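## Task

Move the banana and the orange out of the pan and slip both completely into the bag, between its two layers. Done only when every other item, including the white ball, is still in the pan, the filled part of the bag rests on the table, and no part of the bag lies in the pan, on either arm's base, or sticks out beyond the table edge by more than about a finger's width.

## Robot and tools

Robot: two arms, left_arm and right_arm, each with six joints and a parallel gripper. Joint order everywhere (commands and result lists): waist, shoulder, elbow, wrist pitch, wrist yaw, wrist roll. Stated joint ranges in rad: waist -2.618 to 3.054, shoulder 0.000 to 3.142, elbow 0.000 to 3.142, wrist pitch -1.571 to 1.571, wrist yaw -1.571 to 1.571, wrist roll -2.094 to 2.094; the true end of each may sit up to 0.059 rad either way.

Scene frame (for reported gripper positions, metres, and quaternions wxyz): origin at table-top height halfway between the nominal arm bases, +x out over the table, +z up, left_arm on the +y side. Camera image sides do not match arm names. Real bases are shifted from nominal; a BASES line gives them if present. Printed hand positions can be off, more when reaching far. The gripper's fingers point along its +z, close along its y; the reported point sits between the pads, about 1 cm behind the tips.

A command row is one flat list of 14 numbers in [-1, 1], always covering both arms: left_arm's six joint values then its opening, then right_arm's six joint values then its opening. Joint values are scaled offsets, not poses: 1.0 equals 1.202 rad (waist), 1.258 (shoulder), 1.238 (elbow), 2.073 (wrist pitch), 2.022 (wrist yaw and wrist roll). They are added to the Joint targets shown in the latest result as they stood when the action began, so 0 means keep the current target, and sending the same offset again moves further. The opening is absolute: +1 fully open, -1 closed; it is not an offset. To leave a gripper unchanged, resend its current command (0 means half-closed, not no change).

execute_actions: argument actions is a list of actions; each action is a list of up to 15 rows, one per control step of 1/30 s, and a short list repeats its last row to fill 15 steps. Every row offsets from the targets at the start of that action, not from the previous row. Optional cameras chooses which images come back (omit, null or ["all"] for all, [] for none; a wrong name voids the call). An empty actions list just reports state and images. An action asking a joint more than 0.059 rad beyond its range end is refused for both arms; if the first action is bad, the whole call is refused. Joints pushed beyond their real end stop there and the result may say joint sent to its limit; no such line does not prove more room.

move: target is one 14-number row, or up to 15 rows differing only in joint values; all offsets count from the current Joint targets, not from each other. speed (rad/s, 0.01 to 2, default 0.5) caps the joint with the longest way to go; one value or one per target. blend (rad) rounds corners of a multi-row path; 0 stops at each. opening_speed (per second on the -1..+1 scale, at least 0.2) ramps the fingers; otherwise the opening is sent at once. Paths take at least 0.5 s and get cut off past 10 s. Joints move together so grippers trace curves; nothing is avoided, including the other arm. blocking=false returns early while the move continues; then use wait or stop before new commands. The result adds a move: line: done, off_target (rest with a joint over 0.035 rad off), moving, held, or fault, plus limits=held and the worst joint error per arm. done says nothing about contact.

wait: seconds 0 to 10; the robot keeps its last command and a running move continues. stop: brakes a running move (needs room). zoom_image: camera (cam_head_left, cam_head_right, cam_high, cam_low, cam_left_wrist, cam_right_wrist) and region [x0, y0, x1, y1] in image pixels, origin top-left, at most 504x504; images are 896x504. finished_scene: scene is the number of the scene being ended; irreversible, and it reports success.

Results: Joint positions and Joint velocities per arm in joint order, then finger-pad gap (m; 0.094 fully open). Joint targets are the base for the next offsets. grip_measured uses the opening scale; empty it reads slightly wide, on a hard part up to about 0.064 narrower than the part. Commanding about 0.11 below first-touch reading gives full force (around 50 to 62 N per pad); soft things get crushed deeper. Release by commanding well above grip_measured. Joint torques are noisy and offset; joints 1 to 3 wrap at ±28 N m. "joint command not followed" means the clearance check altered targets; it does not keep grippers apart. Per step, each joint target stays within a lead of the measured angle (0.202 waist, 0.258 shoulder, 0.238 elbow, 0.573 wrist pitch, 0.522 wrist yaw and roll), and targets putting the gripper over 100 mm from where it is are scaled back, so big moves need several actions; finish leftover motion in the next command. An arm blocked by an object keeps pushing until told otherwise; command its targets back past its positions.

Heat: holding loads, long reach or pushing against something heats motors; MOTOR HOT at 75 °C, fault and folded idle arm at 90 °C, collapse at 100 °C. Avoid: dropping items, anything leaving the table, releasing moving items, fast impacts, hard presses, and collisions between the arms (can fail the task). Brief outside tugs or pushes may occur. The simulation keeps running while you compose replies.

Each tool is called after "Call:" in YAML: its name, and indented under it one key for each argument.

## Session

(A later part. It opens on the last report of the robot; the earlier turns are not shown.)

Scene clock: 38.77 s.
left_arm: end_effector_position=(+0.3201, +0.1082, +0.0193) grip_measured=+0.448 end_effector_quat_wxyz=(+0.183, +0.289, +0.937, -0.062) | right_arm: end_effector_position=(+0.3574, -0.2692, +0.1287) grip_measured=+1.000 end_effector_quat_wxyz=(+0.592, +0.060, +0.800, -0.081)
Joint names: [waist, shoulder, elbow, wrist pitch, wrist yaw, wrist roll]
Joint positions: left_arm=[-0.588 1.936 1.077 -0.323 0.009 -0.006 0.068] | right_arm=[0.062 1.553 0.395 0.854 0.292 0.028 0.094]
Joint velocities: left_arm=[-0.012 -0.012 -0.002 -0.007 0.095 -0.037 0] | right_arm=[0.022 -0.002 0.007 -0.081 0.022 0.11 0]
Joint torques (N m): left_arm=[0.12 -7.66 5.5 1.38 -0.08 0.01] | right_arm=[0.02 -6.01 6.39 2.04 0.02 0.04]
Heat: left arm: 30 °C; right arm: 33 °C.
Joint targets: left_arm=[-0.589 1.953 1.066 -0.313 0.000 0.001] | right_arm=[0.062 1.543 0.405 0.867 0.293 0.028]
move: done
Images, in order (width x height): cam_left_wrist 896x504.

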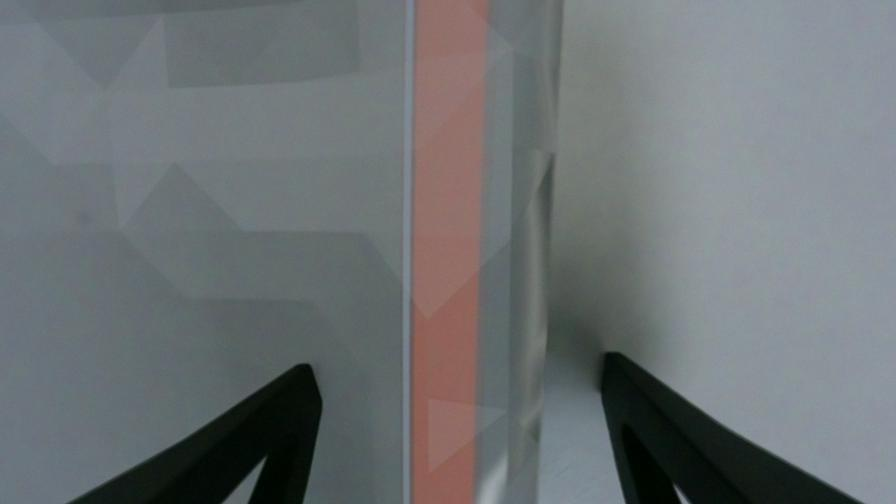

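Call:
execute_actions:
  actions: []
  cameras: ["cam_left_wrist", "cam_low"]

Scene clock: 40.07 s.
left_arm: end_effector_position=(+0.3202, +0.1081, +0.0194) grip_measured=+0.448 end_effector_quat_wxyz=(+0.183, +0.289, +0.937, -0.062) | right_arm: end_effector_position=(+0.3574, -0.2692, +0.1287) grip_measured=+1.000 end_effector_quat_wxyz=(+0.592, +0.060, +0.800, -0.081)
Joint names: [waist, shoulder, elbow, wrist pitch, wrist yaw, wrist roll]
Joint positions: left_arm=[-0.588 1.936 1.077 -0.322 0.009 -0.006 0.068] | right_arm=[0.062 1.553 0.395 0.854 0.292 0.028 0.094]
Joint velocities: left_arm=[-0.017 -0.022 0.002 -0.066 0.007 -0.037 0.001] | right_arm=[-0.002 0.007 0.017 -0.007 0.051 0.066 0]
Joint torques (N m): left_arm=[0.12 -7.66 5.56 1.37 -0.07 0.02] | right_arm=[0.02 -6.01 6.39 2.03 0.02 0.04]
Heat: left arm: 30 °C; right arm: 33 °C.
Joint targets: left_arm=[-0.589 1.953 1.066 -0.313 0.000 0.001] | right_arm=[0.062 1.543 0.405 0.867 0.293 0.028]
Tool commands: left_gripper/opening=+0.45 right_gripper/opening=+1.0
Images, in order (width x height): cam_low 896x504, cam_left_wrist 896x504.

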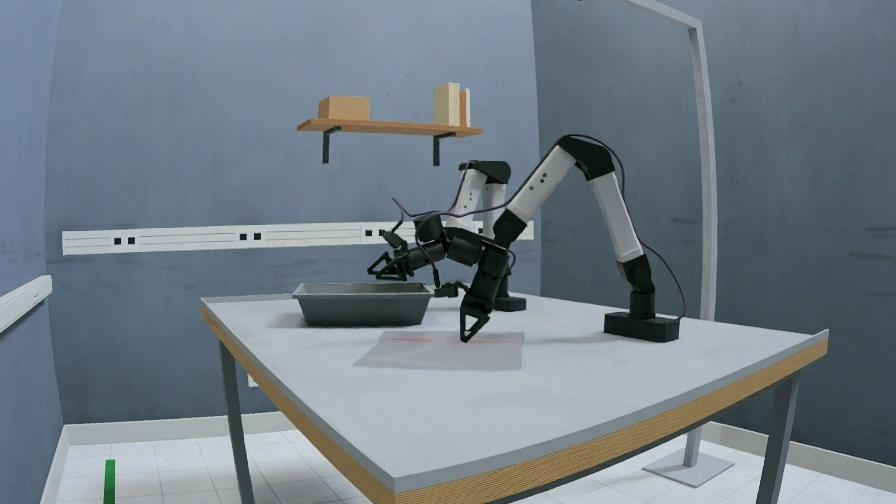

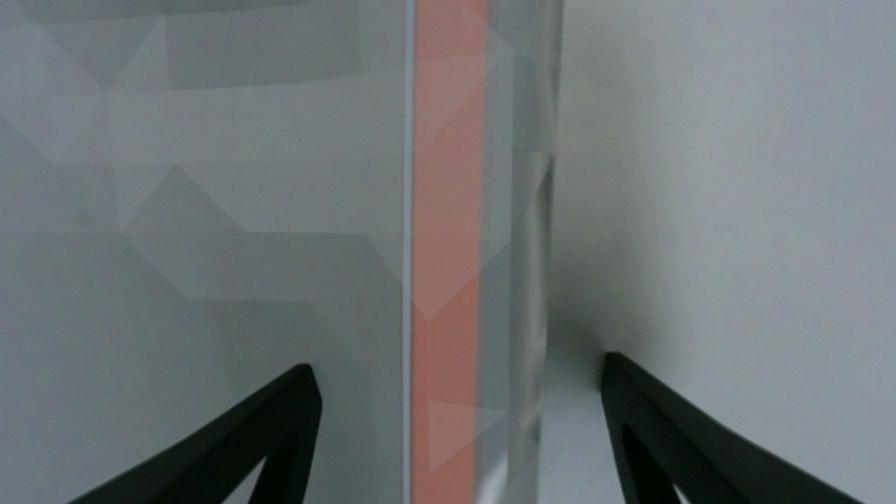

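Call:
move:
  target: [0,0,0,0,0,0,-1,0,0,0,0,0,0,1]
  opening_speed: 0.9
  cameras: ["cam_left_wrist"]

Call:
zoom_image:
  camera: "cam_left_wrist"
  region: [250, 0, 750, 504]

Scene clock: 42.13 s.
left_arm: end_effector_position=(+0.3216, +0.1078, +0.0199) grip_measured=-0.965 end_effector_quat_wxyz=(+0.187, +0.289, +0.937, -0.062) | right_arm: end_effector_position=(+0.3574, -0.2692, +0.1287) grip_measured=+1.000 end_effector_quat_wxyz=(+0.592, +0.060, +0.800, -0.081)
Joint names: [waist, shoulder, elbow, wrist pitch, wrist yaw, wrist roll]
Joint positions: left_arm=[-0.588 1.936 1.077 -0.316 0.006 -0.006 0.002] | right_arm=[0.062 1.553 0.395 0.854 0.292 0.028 0.094]
Joint velocities: left_arm=[-0.007 0.012 0.007 -0.037 -0.11 -0.022 0] | right_arm=[-0.002 -0.007 -0.012 0.022 0.007 0.051 0]
Joint torques (N m): left_arm=[0.09 -7.66 5.56 1.32 -0.05 0.02] | right_arm=[0.03 -6.01 6.39 2.03 0.03 0.04]
Heat: left arm: 30 °C; right arm: 33 °C.
Joint targets: left_arm=[-0.589 1.953 1.066 -0.313 0.000 0.001] | right_arm=[0.062 1.543 0.405 0.867 0.293 0.028]
move: done
Images, in order (width x height): cam_left_wrist 896x504.

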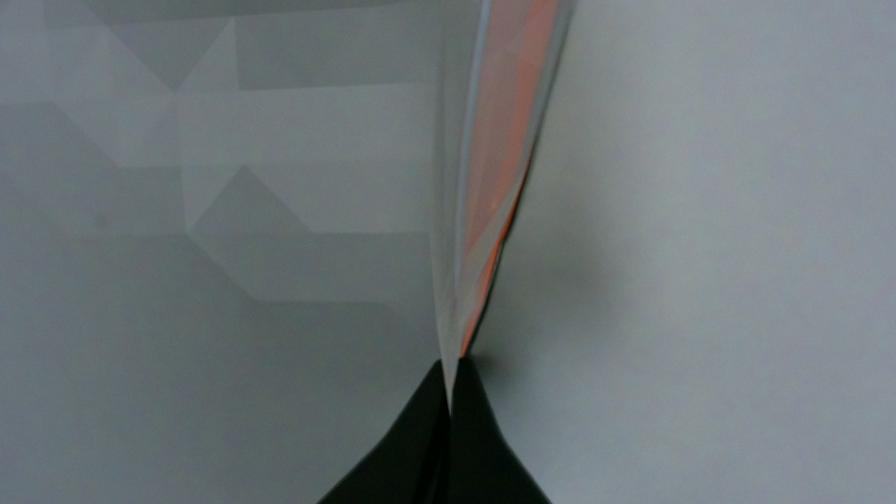

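Scaled by 1.000.

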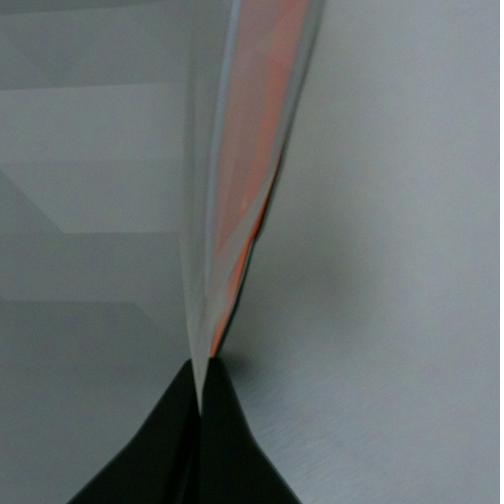

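Call:
move:
  target: [0,-0.18,-0.0105,-0.055,0,0,-1,0,0,0,0,0,0,1]
  speed: 0.25
  cameras: ["cam_left_wrist", "cam_low", "cam_high"]

Call:
zoom_image:
  camera: "cam_low"
  region: [330, 270, 550, 390]

Scene clock: 43.93 s.
left_arm: end_effector_position=(+0.3150, +0.1124, +0.0788) grip_measured=-0.967 end_effector_quat_wxyz=(+0.222, +0.287, +0.929, -0.073) | right_arm: end_effector_position=(+0.3574, -0.2692, +0.1287) grip_measured=+1.000 end_effector_quat_wxyz=(+0.592, +0.060, +0.800, -0.081)
Joint names: [waist, shoulder, elbow, wrist pitch, wrist yaw, wrist roll]
Joint positions: left_arm=[-0.588 1.75 1.065 -0.415 0.006 -0.006 0.002] | right_arm=[0.062 1.553 0.395 0.854 0.292 0.028 0.094]
Joint velocities: left_arm=[0.002 -0.012 0.002 0.081 0.022 0.037 0.001] | right_arm=[-0.002 -0.002 -0.012 -0.022 0.022 0.051 0]
Joint torques (N m): left_arm=[0.09 -9.78 6.16 1.32 -0.05 0.01] | right_arm=[0.02 -6.01 6.41 2.04 0.03 0.04]
Heat: left arm: 30 °C; right arm: 33 °C.
Joint targets: left_arm=[-0.589 1.727 1.053 -0.427 0.000 0.001] | right_arm=[0.062 1.543 0.405 0.867 0.293 0.028]
move: done
Images, in order (width x height): cam_high 896x504, cam_low 896x504, cam_left_wrist 896x504.

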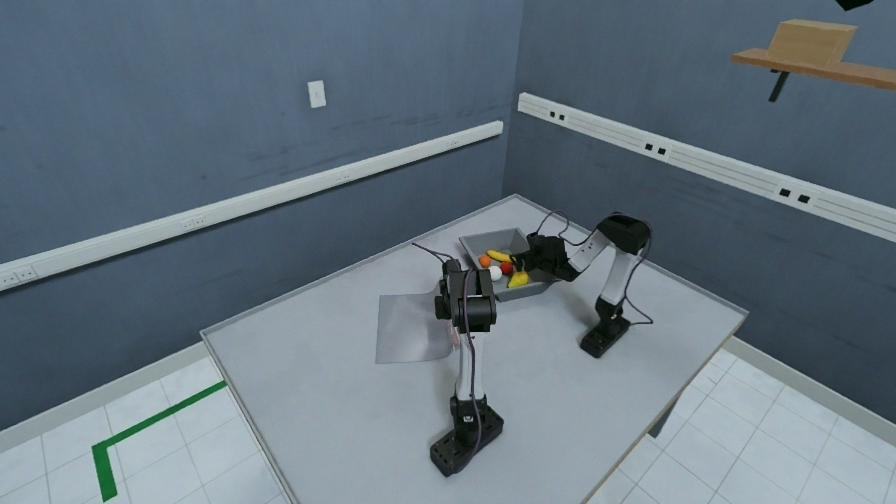

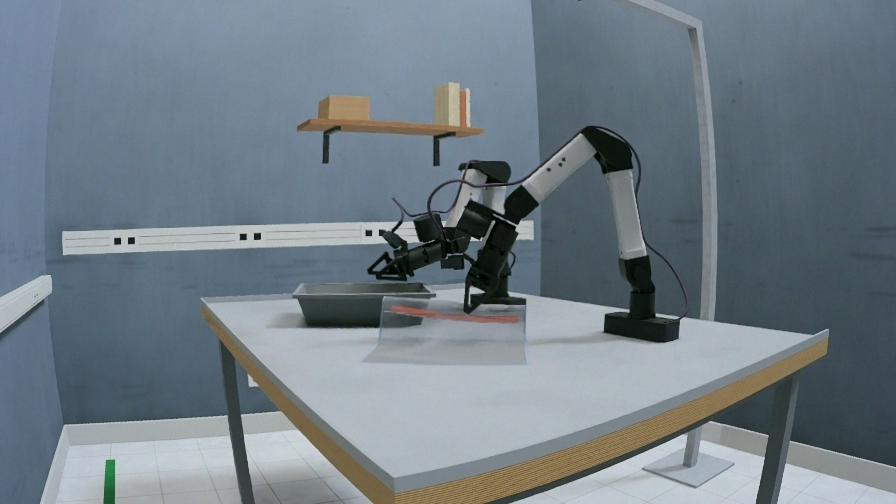

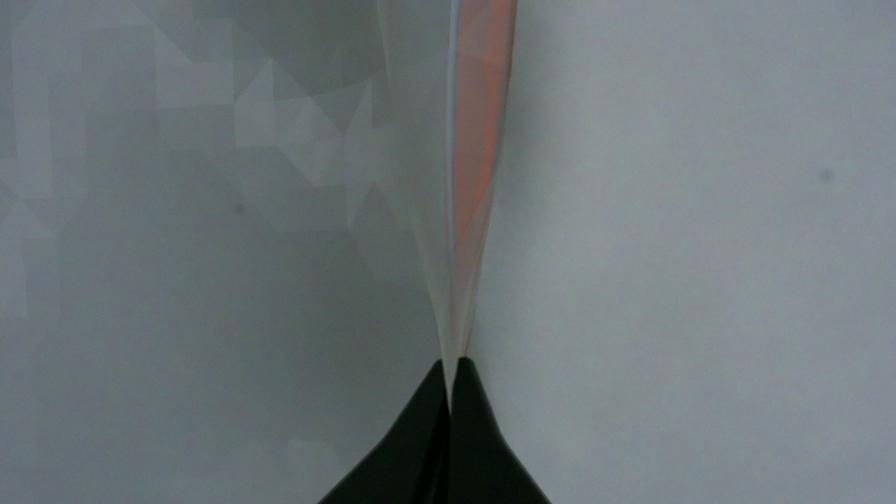

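Scaled by 2.291 from the camera's 896x504 image, which has a finer 1280x720 frame.

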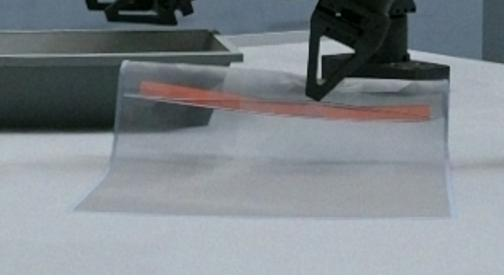

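Call:
move:
  target:
    - [0,0.054,0.003,0.0165,0,0,-1,0,0,0,0,0,0,1]
    - [0.041,0.108,0.006,0.033,0,0,-1,0,0,0,0,0,0,1]
    - [0.099,0.153,0.009,0.047,0,0,-1,0,0,0,0,0,0,1]
    - [0.14,0.172,0.010,0.053,0,0,-1,0,0,0,0,0,0,1]
  speed: 0.15
  blend: 0.03
  cameras: ["cam_left_wrist", "cam_low"]

Call:
zoom_image:
  camera: "cam_low"
  region: [330, 270, 550, 390]

Scene clock: 46.97 s.
left_arm: end_effector_position=(+0.3512, +0.1671, +0.0217) grip_measured=-0.967 end_effector_quat_wxyz=(+0.189, +0.213, +0.957, -0.046) | right_arm: end_effector_position=(+0.3574, -0.2692, +0.1287) grip_measured=+1.000 end_effector_quat_wxyz=(+0.592, +0.060, +0.800, -0.081)
Joint names: [waist, shoulder, elbow, wrist pitch, wrist yaw, wrist roll]
Joint positions: left_arm=[-0.427 1.92 1.065 -0.323 0.006 -0.006 0.002] | right_arm=[0.062 1.553 0.395 0.854 0.292 0.028 0.094]
Joint velocities: left_arm=[-0.007 -0.012 0.017 -0.051 -0.007 0.051 0.001] | right_arm=[-0.012 -0.012 -0.012 -0.037 0.037 0.037 0]
Joint torques (N m): left_arm=[0.73 -7.16 6.68 1.33 -0.05 0.02] | right_arm=[0.03 -6.04 6.38 2.04 0.03 0.05]
Heat: left arm: 31 °C; right arm: 33 °C.
Joint targets: left_arm=[-0.421 1.943 1.065 -0.317 0.000 0.001] | right_arm=[0.062 1.543 0.405 0.867 0.293 0.028]
move: done; blend cut to 0.0246 rad at target 3
Images, in order (width x height): cam_low 896x504, cam_left_wrist 896x504.

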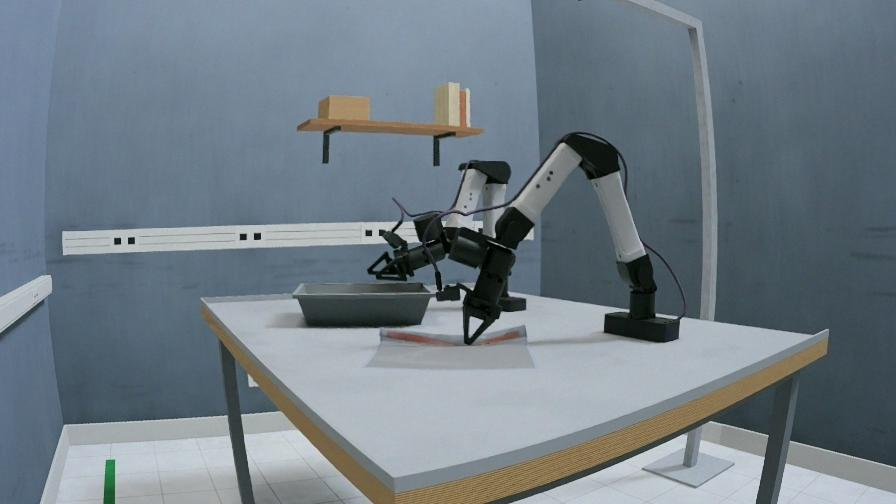

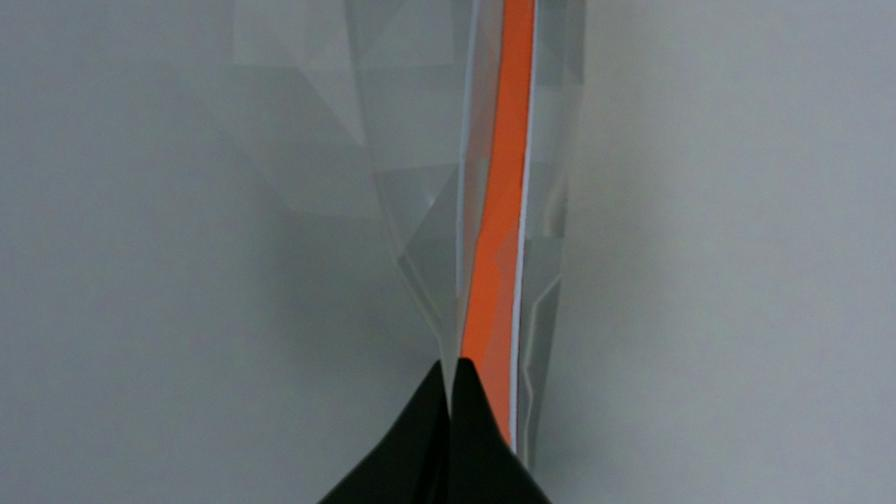

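Scaled by 2.291 from the camera's 896x504 image, which has a finer 1280x720 frame.

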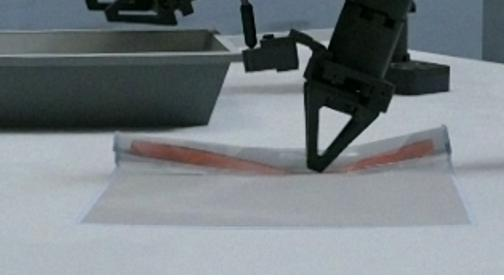

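Call:
zoom_image:
  camera: "cam_left_wrist"
  region: [330, 0, 680, 504]

Call:
zoom_image:
  camera: "cam_low"
  region: [370, 310, 550, 380]

Scaled by 1.000.

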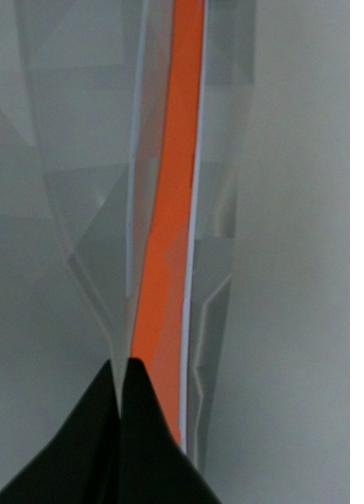

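Scaled by 2.800 from the camera's 896x504 image, which has a finer 1280x720 frame.

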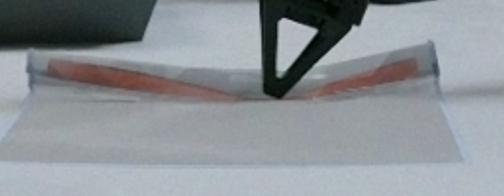

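Call:
move:
  target: [0,-0.172,-0.01,-0.053,0,0,-1,0,0,0,0,0,0,1]
  speed: 0.2
  cameras: ["cam_left_wrist", "cam_low"]

Call:
zoom_image:
  camera: "cam_low"
  region: [330, 270, 550, 390]

Scene clock: 49.50 s.
left_arm: end_effector_position=(+0.3477, +0.1687, +0.0785) grip_measured=-0.967 end_effector_quat_wxyz=(+0.227, +0.211, +0.949, -0.055) | right_arm: end_effector_position=(+0.3574, -0.2692, +0.1287) grip_measured=+1.000 end_effector_quat_wxyz=(+0.592, +0.060, +0.800, -0.081)
Joint names: [waist, shoulder, elbow, wrist pitch, wrist yaw, wrist roll]
Joint positions: left_arm=[-0.427 1.75 1.065 -0.414 0.006 -0.006 0.002] | right_arm=[0.062 1.553 0.395 0.854 0.292 0.028 0.094]
Joint velocities: left_arm=[-0.017 0.002 0.002 0.007 0.066 -0.081 -0.001] | right_arm=[-0.027 -0.017 0.027 0.007 -0.066 0.037 0]
Joint torques (N m): left_arm=[0.73 -9.87 6.12 1.3 -0.05 0.03] | right_arm=[0.03 -5.98 6.39 2.04 0.03 0.05]
Heat: left arm: 31 °C; right arm: 34 °C.
Joint targets: left_arm=[-0.421 1.727 1.053 -0.427 0.000 0.001] | right_arm=[0.062 1.543 0.405 0.867 0.293 0.028]
move: done
Images, in order (width x height): cam_low 896x504, cam_left_wrist 896x504.

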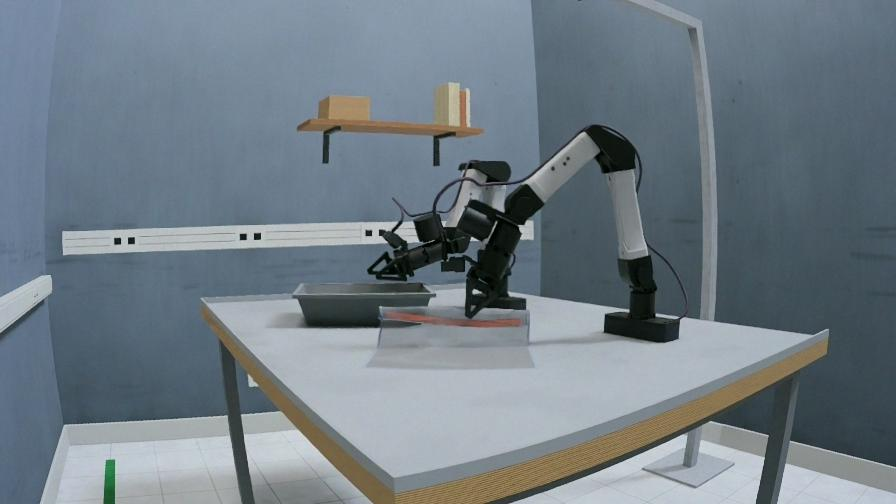

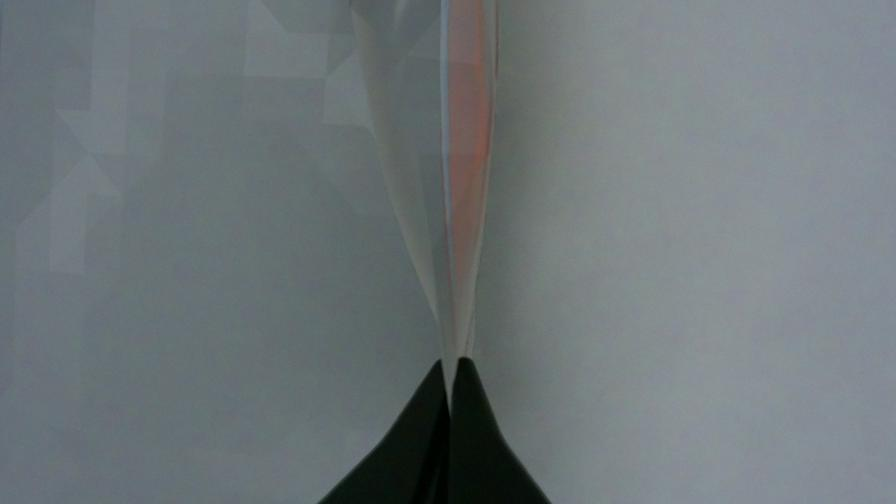

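Scaled by 2.291 from the camera's 896x504 image, which has a finer 1280x720 frame.

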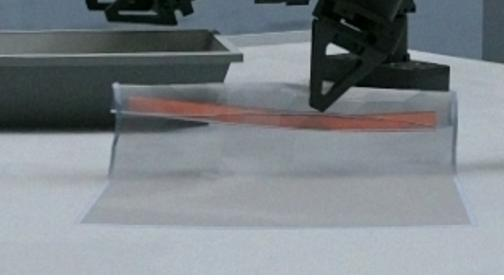

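Call:
move:
  target:
    - [-0.149,0,0,0,0,0,-1,0,0,0,0,0,0,1]
    - [-0.149,0.086,0.005,0.0265,0,0,-1,0,0,0,0,0,0,1]
    - [-0.066,0.117,0.007,0.036,0,0,-1,0,0,0,0,0,0,1]
    - [0.0175,0.149,0.009,0.0455,0,0,-1,0,0,0,0,0,0,1]
    - [0.059,0.172,0.010,0.053,0,0,-1,0,0,0,0,0,0,1]
  speed: 0.18
  blend: 0.02
  cameras: ["cam_left_wrist"]

Call:
zoom_image:
  camera: "cam_left_wrist"
  region: [330, 0, 680, 504]

Scene clock: 53.90 s.
left_arm: end_effector_position=(+0.3627, +0.1934, +0.0214) grip_measured=-0.967 end_effector_quat_wxyz=(+0.190, +0.179, +0.964, -0.040) | right_arm: end_effector_position=(+0.3574, -0.2692, +0.1287) grip_measured=+1.000 end_effector_quat_wxyz=(+0.592, +0.060, +0.800, -0.081)
Joint names: [waist, shoulder, elbow, wrist pitch, wrist yaw, wrist roll]
Joint positions: left_arm=[-0.357 1.921 1.065 -0.323 0.007 -0.006 0.002] | right_arm=[0.062 1.553 0.395 0.854 0.292 0.028 0.094]
Joint velocities: left_arm=[0.012 -0.007 -0.002 -0.066 0.037 0.037 0] | right_arm=[0.007 0.007 0.017 0.022 0.007 0.081 0]
Joint torques (N m): left_arm=[0.76 -7.21 6.63 1.37 -0.05 0.02] | right_arm=[0.03 -6.01 6.38 2.04 0.03 0.04]
Heat: left arm: 31 °C; right arm: 34 °C.
Joint targets: left_arm=[-0.350 1.943 1.065 -0.317 0.000 0.001] | right_arm=[0.062 1.543 0.405 0.867 0.293 0.028]
move: done
Images, in order (width x height): cam_left_wrist 896x504.

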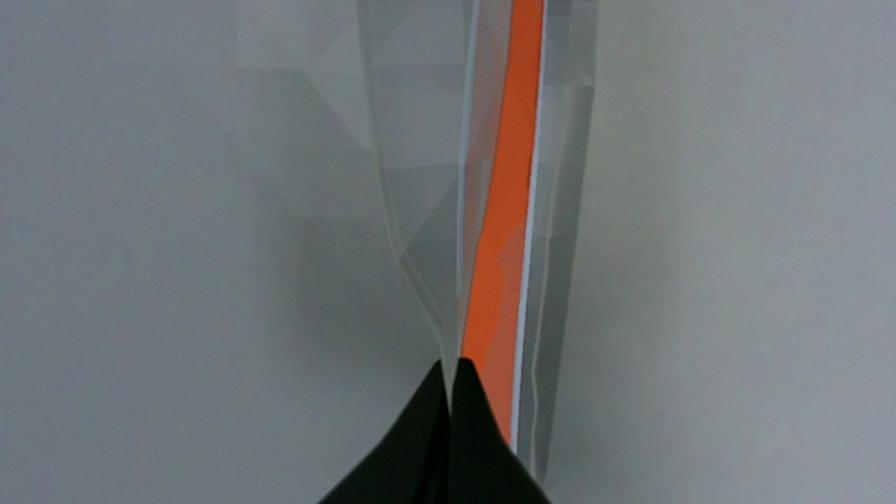

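Scaled by 1.000.

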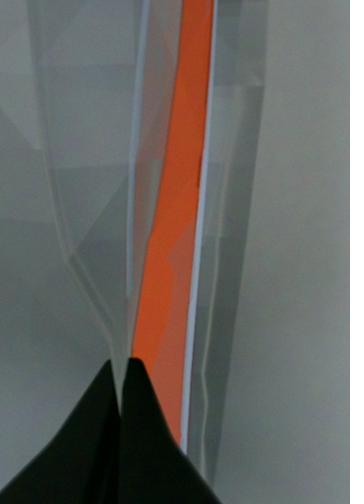

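Call:
move:
  target: [0,0,0,0,0,0,0.3,0,0,0,0,0,0,1]
  opening_speed: 0.6
  cameras: ["cam_left_wrist", "cam_low"]

Call:
zoom_image:
  camera: "cam_low"
  region: [370, 310, 550, 380]

Scene clock: 57.67 s.
left_arm: end_effector_position=(+0.3625, +0.1938, +0.0201) grip_measured=+0.298 end_effector_quat_wxyz=(+0.189, +0.179, +0.965, -0.040) | right_arm: end_effector_position=(+0.3574, -0.2692, +0.1287) grip_measured=+1.000 end_effector_quat_wxyz=(+0.592, +0.060, +0.800, -0.081)
Joint names: [waist, shoulder, elbow, wrist pitch, wrist yaw, wrist roll]
Joint positions: left_arm=[-0.356 1.925 1.065 -0.322 0.007 -0.006 0.061] | right_arm=[0.062 1.553 0.395 0.854 0.292 0.028 0.094]
Joint velocities: left_arm=[0.007 0.007 -0.002 -0.037 0.022 -0.051 0] | right_arm=[-0.012 0.022 0.007 0.037 0.051 -0.066 0]
Joint torques (N m): left_arm=[0.66 -7.5 6.63 1.34 -0.06 0.02] | right_arm=[0.02 -6 6.39 2.04 0.03 0.05]
Heat: left arm: 31 °C; right arm: 34 °C.
Joint targets: left_arm=[-0.350 1.943 1.065 -0.317 0.000 0.001] | right_arm=[0.062 1.543 0.405 0.867 0.293 0.028]
move: done
Images, in order (width x height): cam_low 896x504, cam_left_wrist 896x504.

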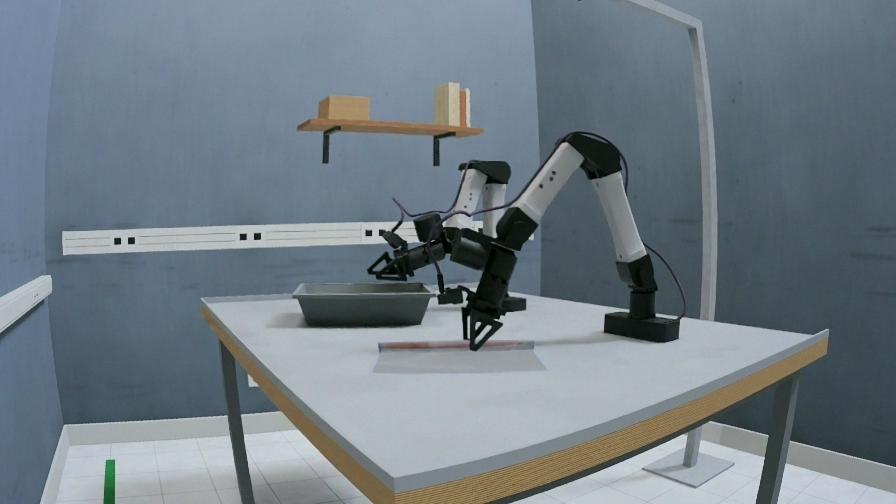

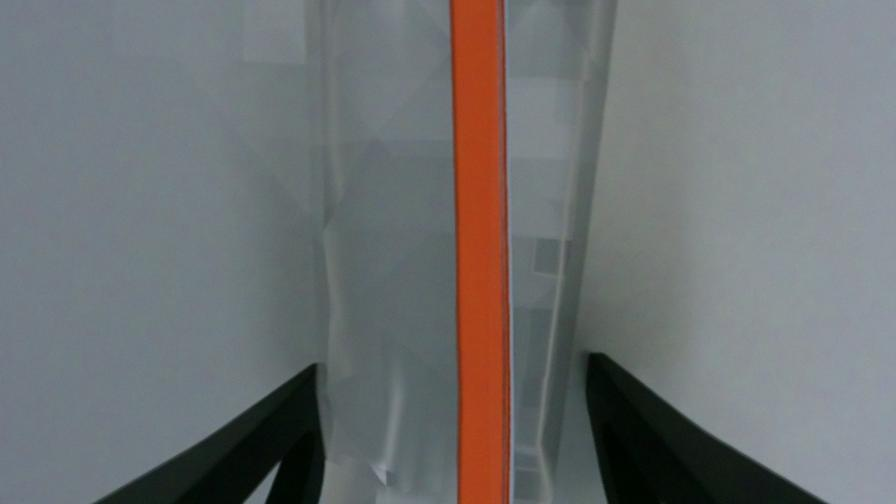

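Scaled by 2.800 from the camera's 896x504 image, which has a finer 1280x720 frame.

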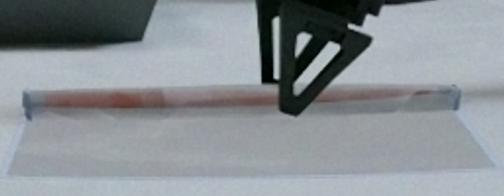

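Call:
execute_actions:
  actions: []
  cameras: ["cam_head_left", "cam_head_right"]

Call:
zoom_image:
  camera: "cam_head_left"
  region: [300, 200, 600, 400]

Scene clock: 58.33 s.
left_arm: end_effector_position=(+0.3625, +0.1938, +0.0201) grip_measured=+0.298 end_effector_quat_wxyz=(+0.189, +0.179, +0.965, -0.040) | right_arm: end_effector_position=(+0.3574, -0.2692, +0.1287) grip_measured=+1.000 end_effector_quat_wxyz=(+0.592, +0.060, +0.800, -0.081)
Joint names: [waist, shoulder, elbow, wrist pitch, wrist yaw, wrist roll]
Joint positions: left_arm=[-0.356 1.925 1.065 -0.322 0.007 -0.006 0.061] | right_arm=[0.062 1.553 0.395 0.854 0.292 0.028 0.094]
Joint velocities: left_arm=[0.017 -0.012 -0.012 -0.066 0.007 -0.037 -0.002] | right_arm=[0.017 0.002 -0.007 -0.11 0.037 -0.037 0]
Joint torques (N m): left_arm=[0.65 -7.5 6.6 1.33 -0.05 0.01] | right_arm=[0.02 -5.98 6.39 2.03 0.03 0.04]
Heat: left arm: 31 °C; right arm: 34 °C.
Joint targets: left_arm=[-0.350 1.943 1.065 -0.317 0.000 0.001] | right_arm=[0.062 1.543 0.405 0.867 0.293 0.028]
Tool commands: left_gripper/opening=+0.3 right_gripper/opening=+1.0
Images, in order (width x height): cam_head_left 896x504, cam_head_right 896x504.

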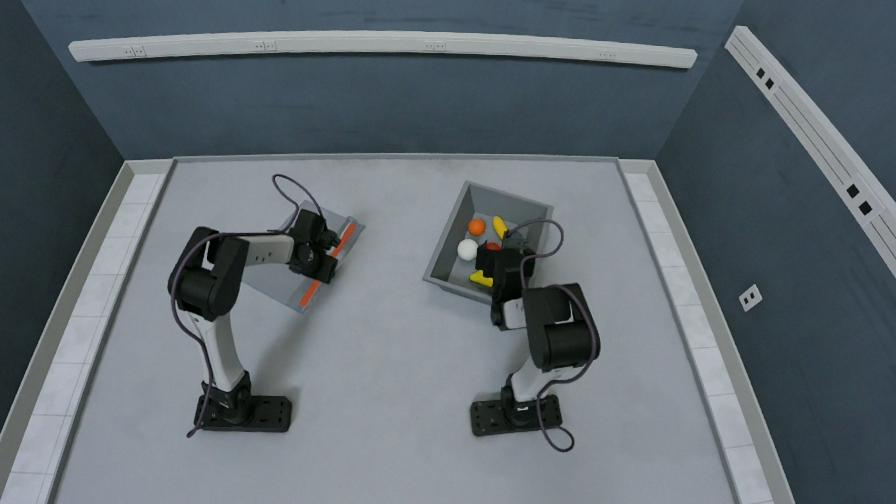

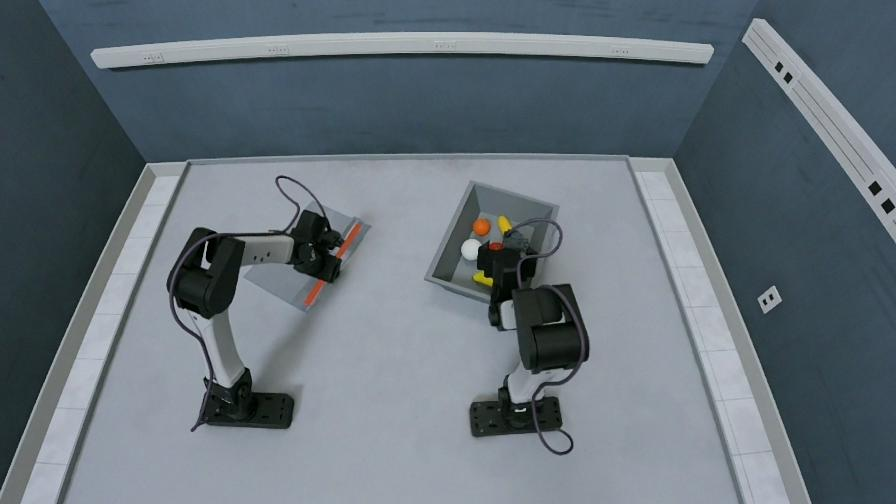

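Scaled by 1.680 from the camera's 896x504 image, which has a finer 1280x720 frame.

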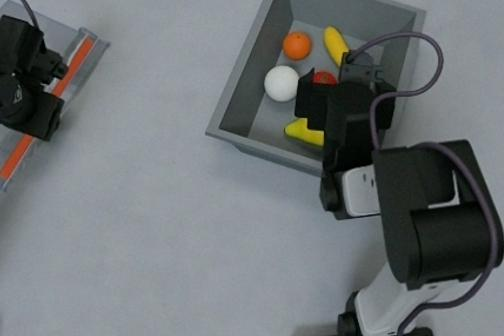

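Call:
zoom_image:
  camera: "cam_head_right"
  region: [230, 180, 390, 330]

Call:
execute_actions:
  actions: []
  cameras: ["cam_low"]

Call:
zoom_image:
  camera: "cam_low"
  region: [370, 325, 480, 375]

Call:
zoom_image:
  camera: "cam_low"
  region: [460, 325, 570, 375]

Scaled by 3.150 from the camera's 896x504 image, which has a finer 1280x720 frame.

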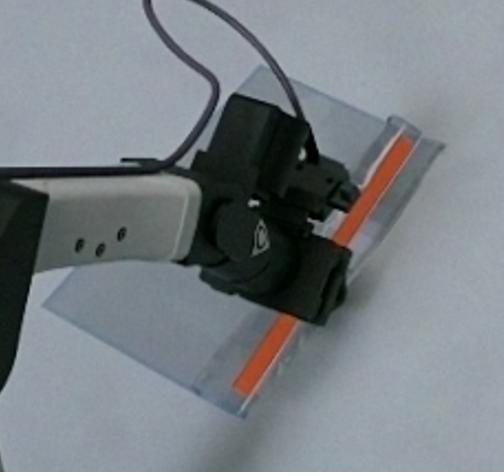

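Scene clock: 59.03 s.
left_arm: end_effector_position=(+0.3625, +0.1938, +0.0201) grip_measured=+0.298 end_effector_quat_wxyz=(+0.189, +0.179, +0.965, -0.040) | right_arm: end_effector_position=(+0.3574, -0.2692, +0.1287) grip_measured=+1.000 end_effector_quat_wxyz=(+0.592, +0.060, +0.800, -0.081)
Joint names: [waist, shoulder, elbow, wrist pitch, wrist yaw, wrist roll]
Joint positions: left_arm=[-0.356 1.925 1.065 -0.322 0.007 -0.006 0.061] | right_arm=[0.062 1.553 0.395 0.854 0.292 0.028 0.094]
Joint velocities: left_arm=[-0.022 -0.002 -0.012 0.037 -0.051 0.007 -0.001] | right_arm=[-0.017 0.002 0.012 -0.051 0.007 0.037 0]
Joint torques (N m): left_arm=[0.64 -7.45 6.63 1.33 -0.06 0.02] | right_arm=[0.02 -6.01 6.39 2.04 0.03 0.04]
Heat: left arm: 31 °C; right arm: 34 °C.
Joint targets: left_arm=[-0.350 1.943 1.065 -0.317 0.000 0.001] | right_arm=[0.062 1.543 0.405 0.867 0.293 0.028]
Tool commands: left_gripper/opening=+0.3 right_gripper/opening=+1.0
Images, in order (width x height): cam_low 896x504.

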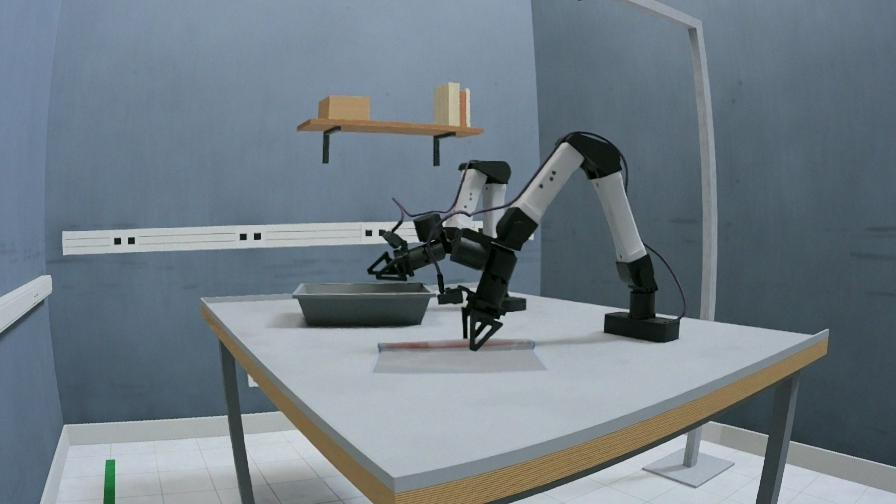

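Scaled by 4.582 from the camera's 896x504 image, which has a finer 1280x720 frame.

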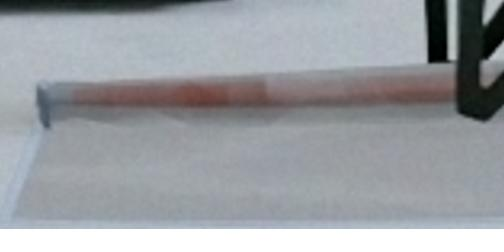

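Scaled by 4.582 from the camera's 896x504 image, which has a finer 1280x720 frame.

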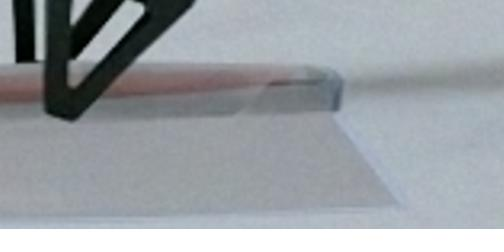

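Call:
move:
  target:
    - [0,-0.03,0.08,-0.03,0,0,0.3,0,0,0,0,0,0,1]
    - [0.02,-0.08,0.568,-0.486,0,0,0.3,0,0,0,0,0,0,1]
  speed: 0.7
  blend: 0.05
  cameras: ["cam_left_wrist", "cam_head_right", "cam_low"]

Call:
zoom_image:
  camera: "cam_low"
  region: [370, 325, 570, 385]

Call:
zoom_image:
  camera: "cam_head_right"
  region: [230, 180, 390, 330]

Scene clock: 62.77 s.
left_arm: end_effector_position=(+0.3396, +0.2123, +0.1878) grip_measured=+0.298 end_effector_quat_wxyz=(+0.071, +0.170, +0.983, -0.016) | right_arm: end_effector_position=(+0.3574, -0.2692, +0.1287) grip_measured=+1.000 end_effector_quat_wxyz=(+0.592, +0.060, +0.800, -0.081)
Joint names: [waist, shoulder, elbow, wrist pitch, wrist yaw, wrist roll]
Joint positions: left_arm=[-0.332 1.864 1.75 -1.312 0.007 -0.006 0.061] | right_arm=[0.062 1.553 0.395 0.854 0.292 0.028 0.094]
Joint velocities: left_arm=[0.007 0.002 -0.012 -0.081 -0.007 0.037 -0.001] | right_arm=[0.007 0.002 -0.002 0.022 -0.081 -0.051 0]
Joint torques (N m): left_arm=[0.76 -10.65 8.99 0.63 -0.05 0.03] | right_arm=[0.02 -6.01 6.37 2.04 0.03 0.04]
Heat: left arm: 32 °C; right arm: 35 °C.
Joint targets: left_arm=[-0.326 1.843 1.768 -1.325 0.000 0.001] | right_arm=[0.062 1.543 0.405 0.867 0.293 0.028]
move: done; blend cut to 0.0495 rad at target 1
Images, in order (width x height): cam_head_right 896x504, cam_low 896x504, cam_left_wrist 896x504.

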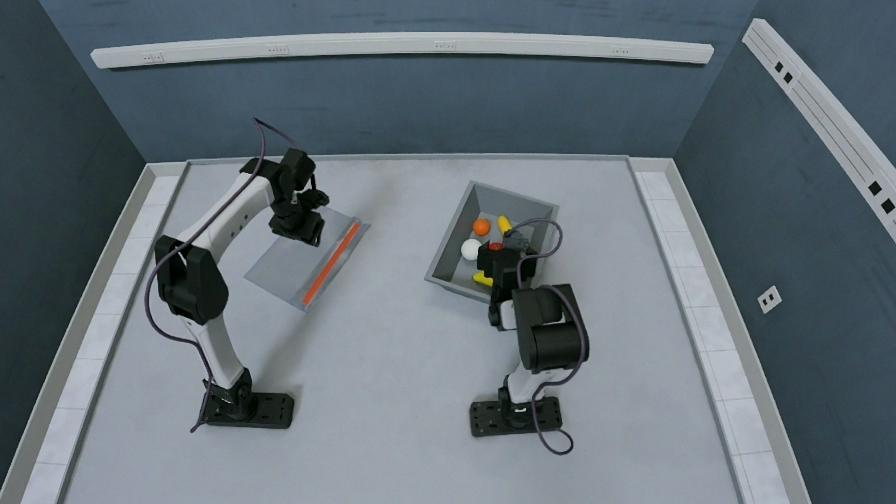

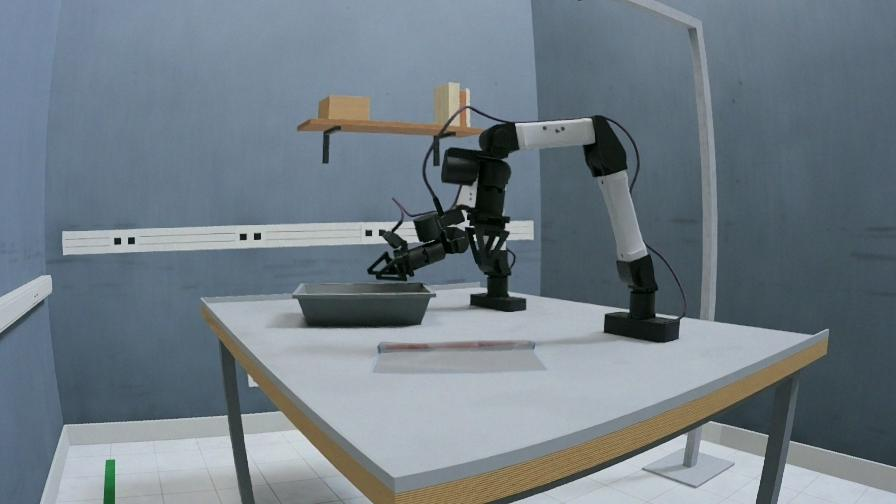

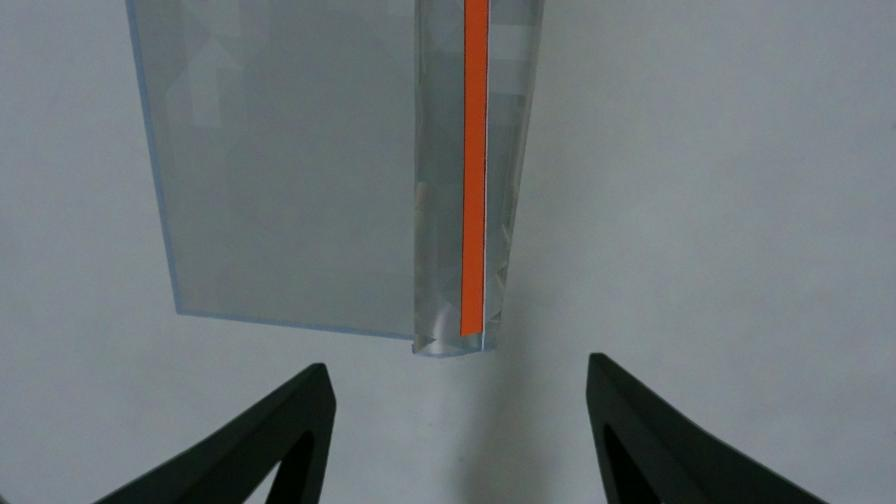

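Scaled by 2.520 from the camera's 896x504 image, which has a finer 1280x720 frame.

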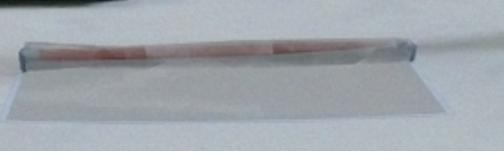

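Scaled by 3.150 from the camera's 896x504 image, which has a finer 1280x720 frame.

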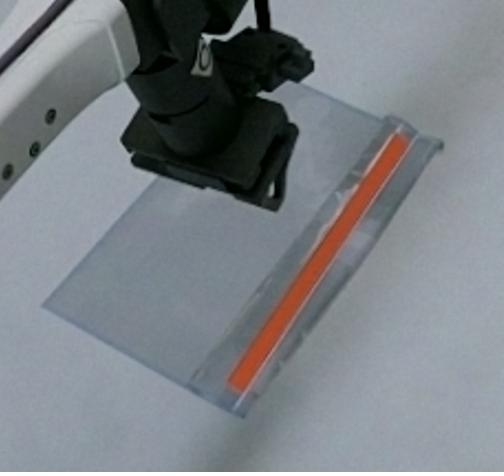

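Call:
zoom_image:
  camera: "cam_left_wrist"
  region: [380, 220, 560, 380]

Call:
zoom_image:
  camera: "cam_left_wrist"
  region: [380, 0, 580, 180]

Scaled by 2.800 from the camera's 896x504 image, which has a finer 1280x720 frame.

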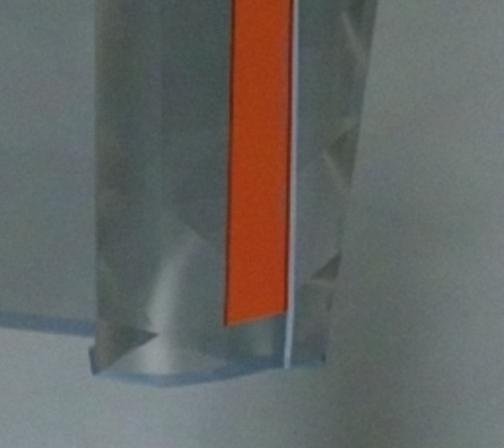

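Scaled by 2.520 from the camera's 896x504 image, which has a finer 1280x720 frame.

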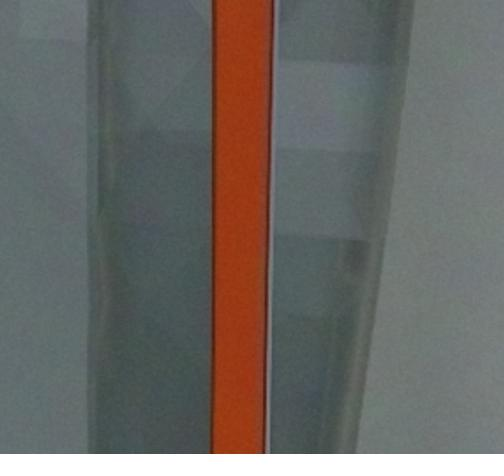

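Call:
move:
  target:
    - [0.031,0.029,-0.524,0.427,0,0,-0.2,0,0,0,0,0,0,1]
    - [0.031,0.0787,-0.559,0.4775,0,0,-0.2,0,0,0,0,0,0,1]
  speed: 0.6
  blend: 0.03
  cameras: ["cam_left_wrist"]

Scene clock: 69.47 s.
left_arm: end_effector_position=(+0.3737, +0.2161, +0.0241) grip_measured=-0.198 end_effector_quat_wxyz=(+0.189, +0.150, +0.970, -0.034) | right_arm: end_effector_position=(+0.3574, -0.2692, +0.1287) grip_measured=+1.000 end_effector_quat_wxyz=(+0.592, +0.060, +0.800, -0.081)
Joint names: [waist, shoulder, elbow, wrist pitch, wrist yaw, wrist roll]
Joint positions: left_arm=[-0.295 1.926 1.087 -0.344 0.008 -0.006 0.038] | right_arm=[0.062 1.553 0.395 0.854 0.292 0.028 0.094]
Joint velocities: left_arm=[-0.002 0.007 -0.007 -0.066 -0.037 -0.007 0.001] | right_arm=[-0.007 0.007 0.017 -0.095 0.007 0.022 0]
Joint torques (N m): left_arm=[0.72 -7.84 5.61 1.38 -0.05 0.01] | right_arm=[0.02 -6.01 6.39 2.04 0.03 0.04]
Heat: left arm: 32 °C; right arm: 35 °C.
Joint targets: left_arm=[-0.289 1.942 1.076 -0.335 0.000 0.001] | right_arm=[0.062 1.543 0.405 0.867 0.293 0.028]
move: done
Images, in order (width x height): cam_left_wrist 896x504.

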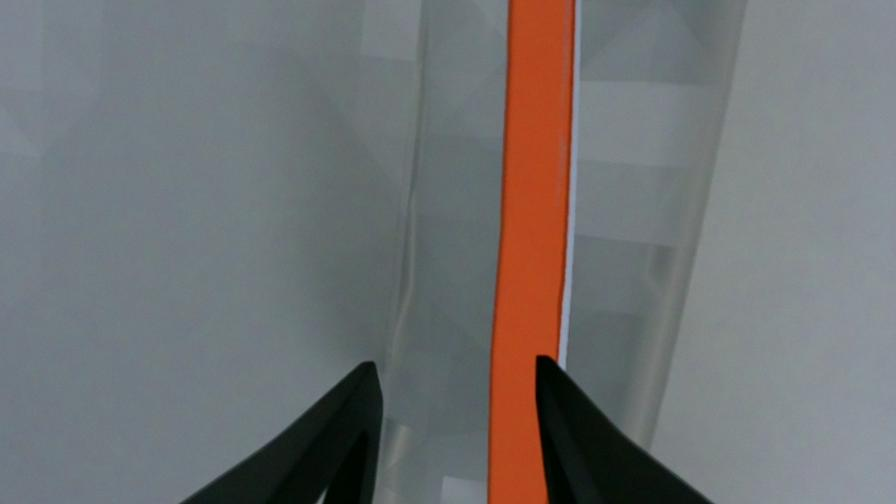

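Call:
move:
  target: [0,0,0,0,0,0,-1,0,0,0,0,0,0,1]
  opening_speed: 0.7
  cameras: ["cam_left_wrist"]

Scene clock: 71.20 s.
left_arm: end_effector_position=(+0.3743, +0.2161, +0.0243) grip_measured=-0.987 end_effector_quat_wxyz=(+0.191, +0.150, +0.970, -0.034) | right_arm: end_effector_position=(+0.3574, -0.2692, +0.1287) grip_measured=+1.000 end_effector_quat_wxyz=(+0.592, +0.060, +0.800, -0.081)
Joint names: [waist, shoulder, elbow, wrist pitch, wrist yaw, wrist roll]
Joint positions: left_arm=[-0.295 1.926 1.087 -0.342 0.007 -0.006 0.001] | right_arm=[0.062 1.553 0.395 0.854 0.292 0.028 0.094]
Joint velocities: left_arm=[-0.007 -0.002 -0.007 0.037 0.007 -0.022 0] | right_arm=[-0.007 -0.002 -0.007 0.037 -0.007 -0.022 0]
Joint torques (N m): left_arm=[0.73 -7.82 5.63 1.36 -0.06 0.01] | right_arm=[0.03 -6 6.39 2.04 0.03 0.04]
Heat: left arm: 32 °C; right arm: 35 °C.
Joint targets: left_arm=[-0.289 1.942 1.076 -0.335 0.000 0.001] | right_arm=[0.062 1.543 0.405 0.867 0.293 0.028]
move: done
Images, in order (width x height): cam_left_wrist 896x504.

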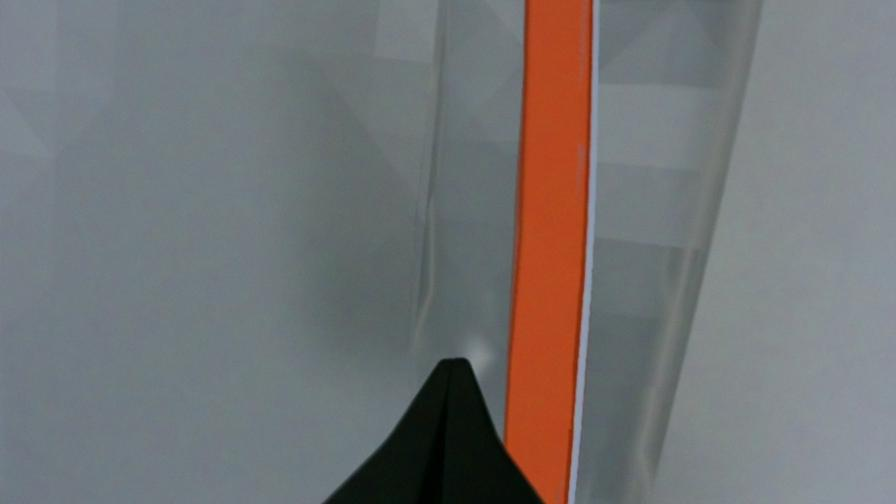

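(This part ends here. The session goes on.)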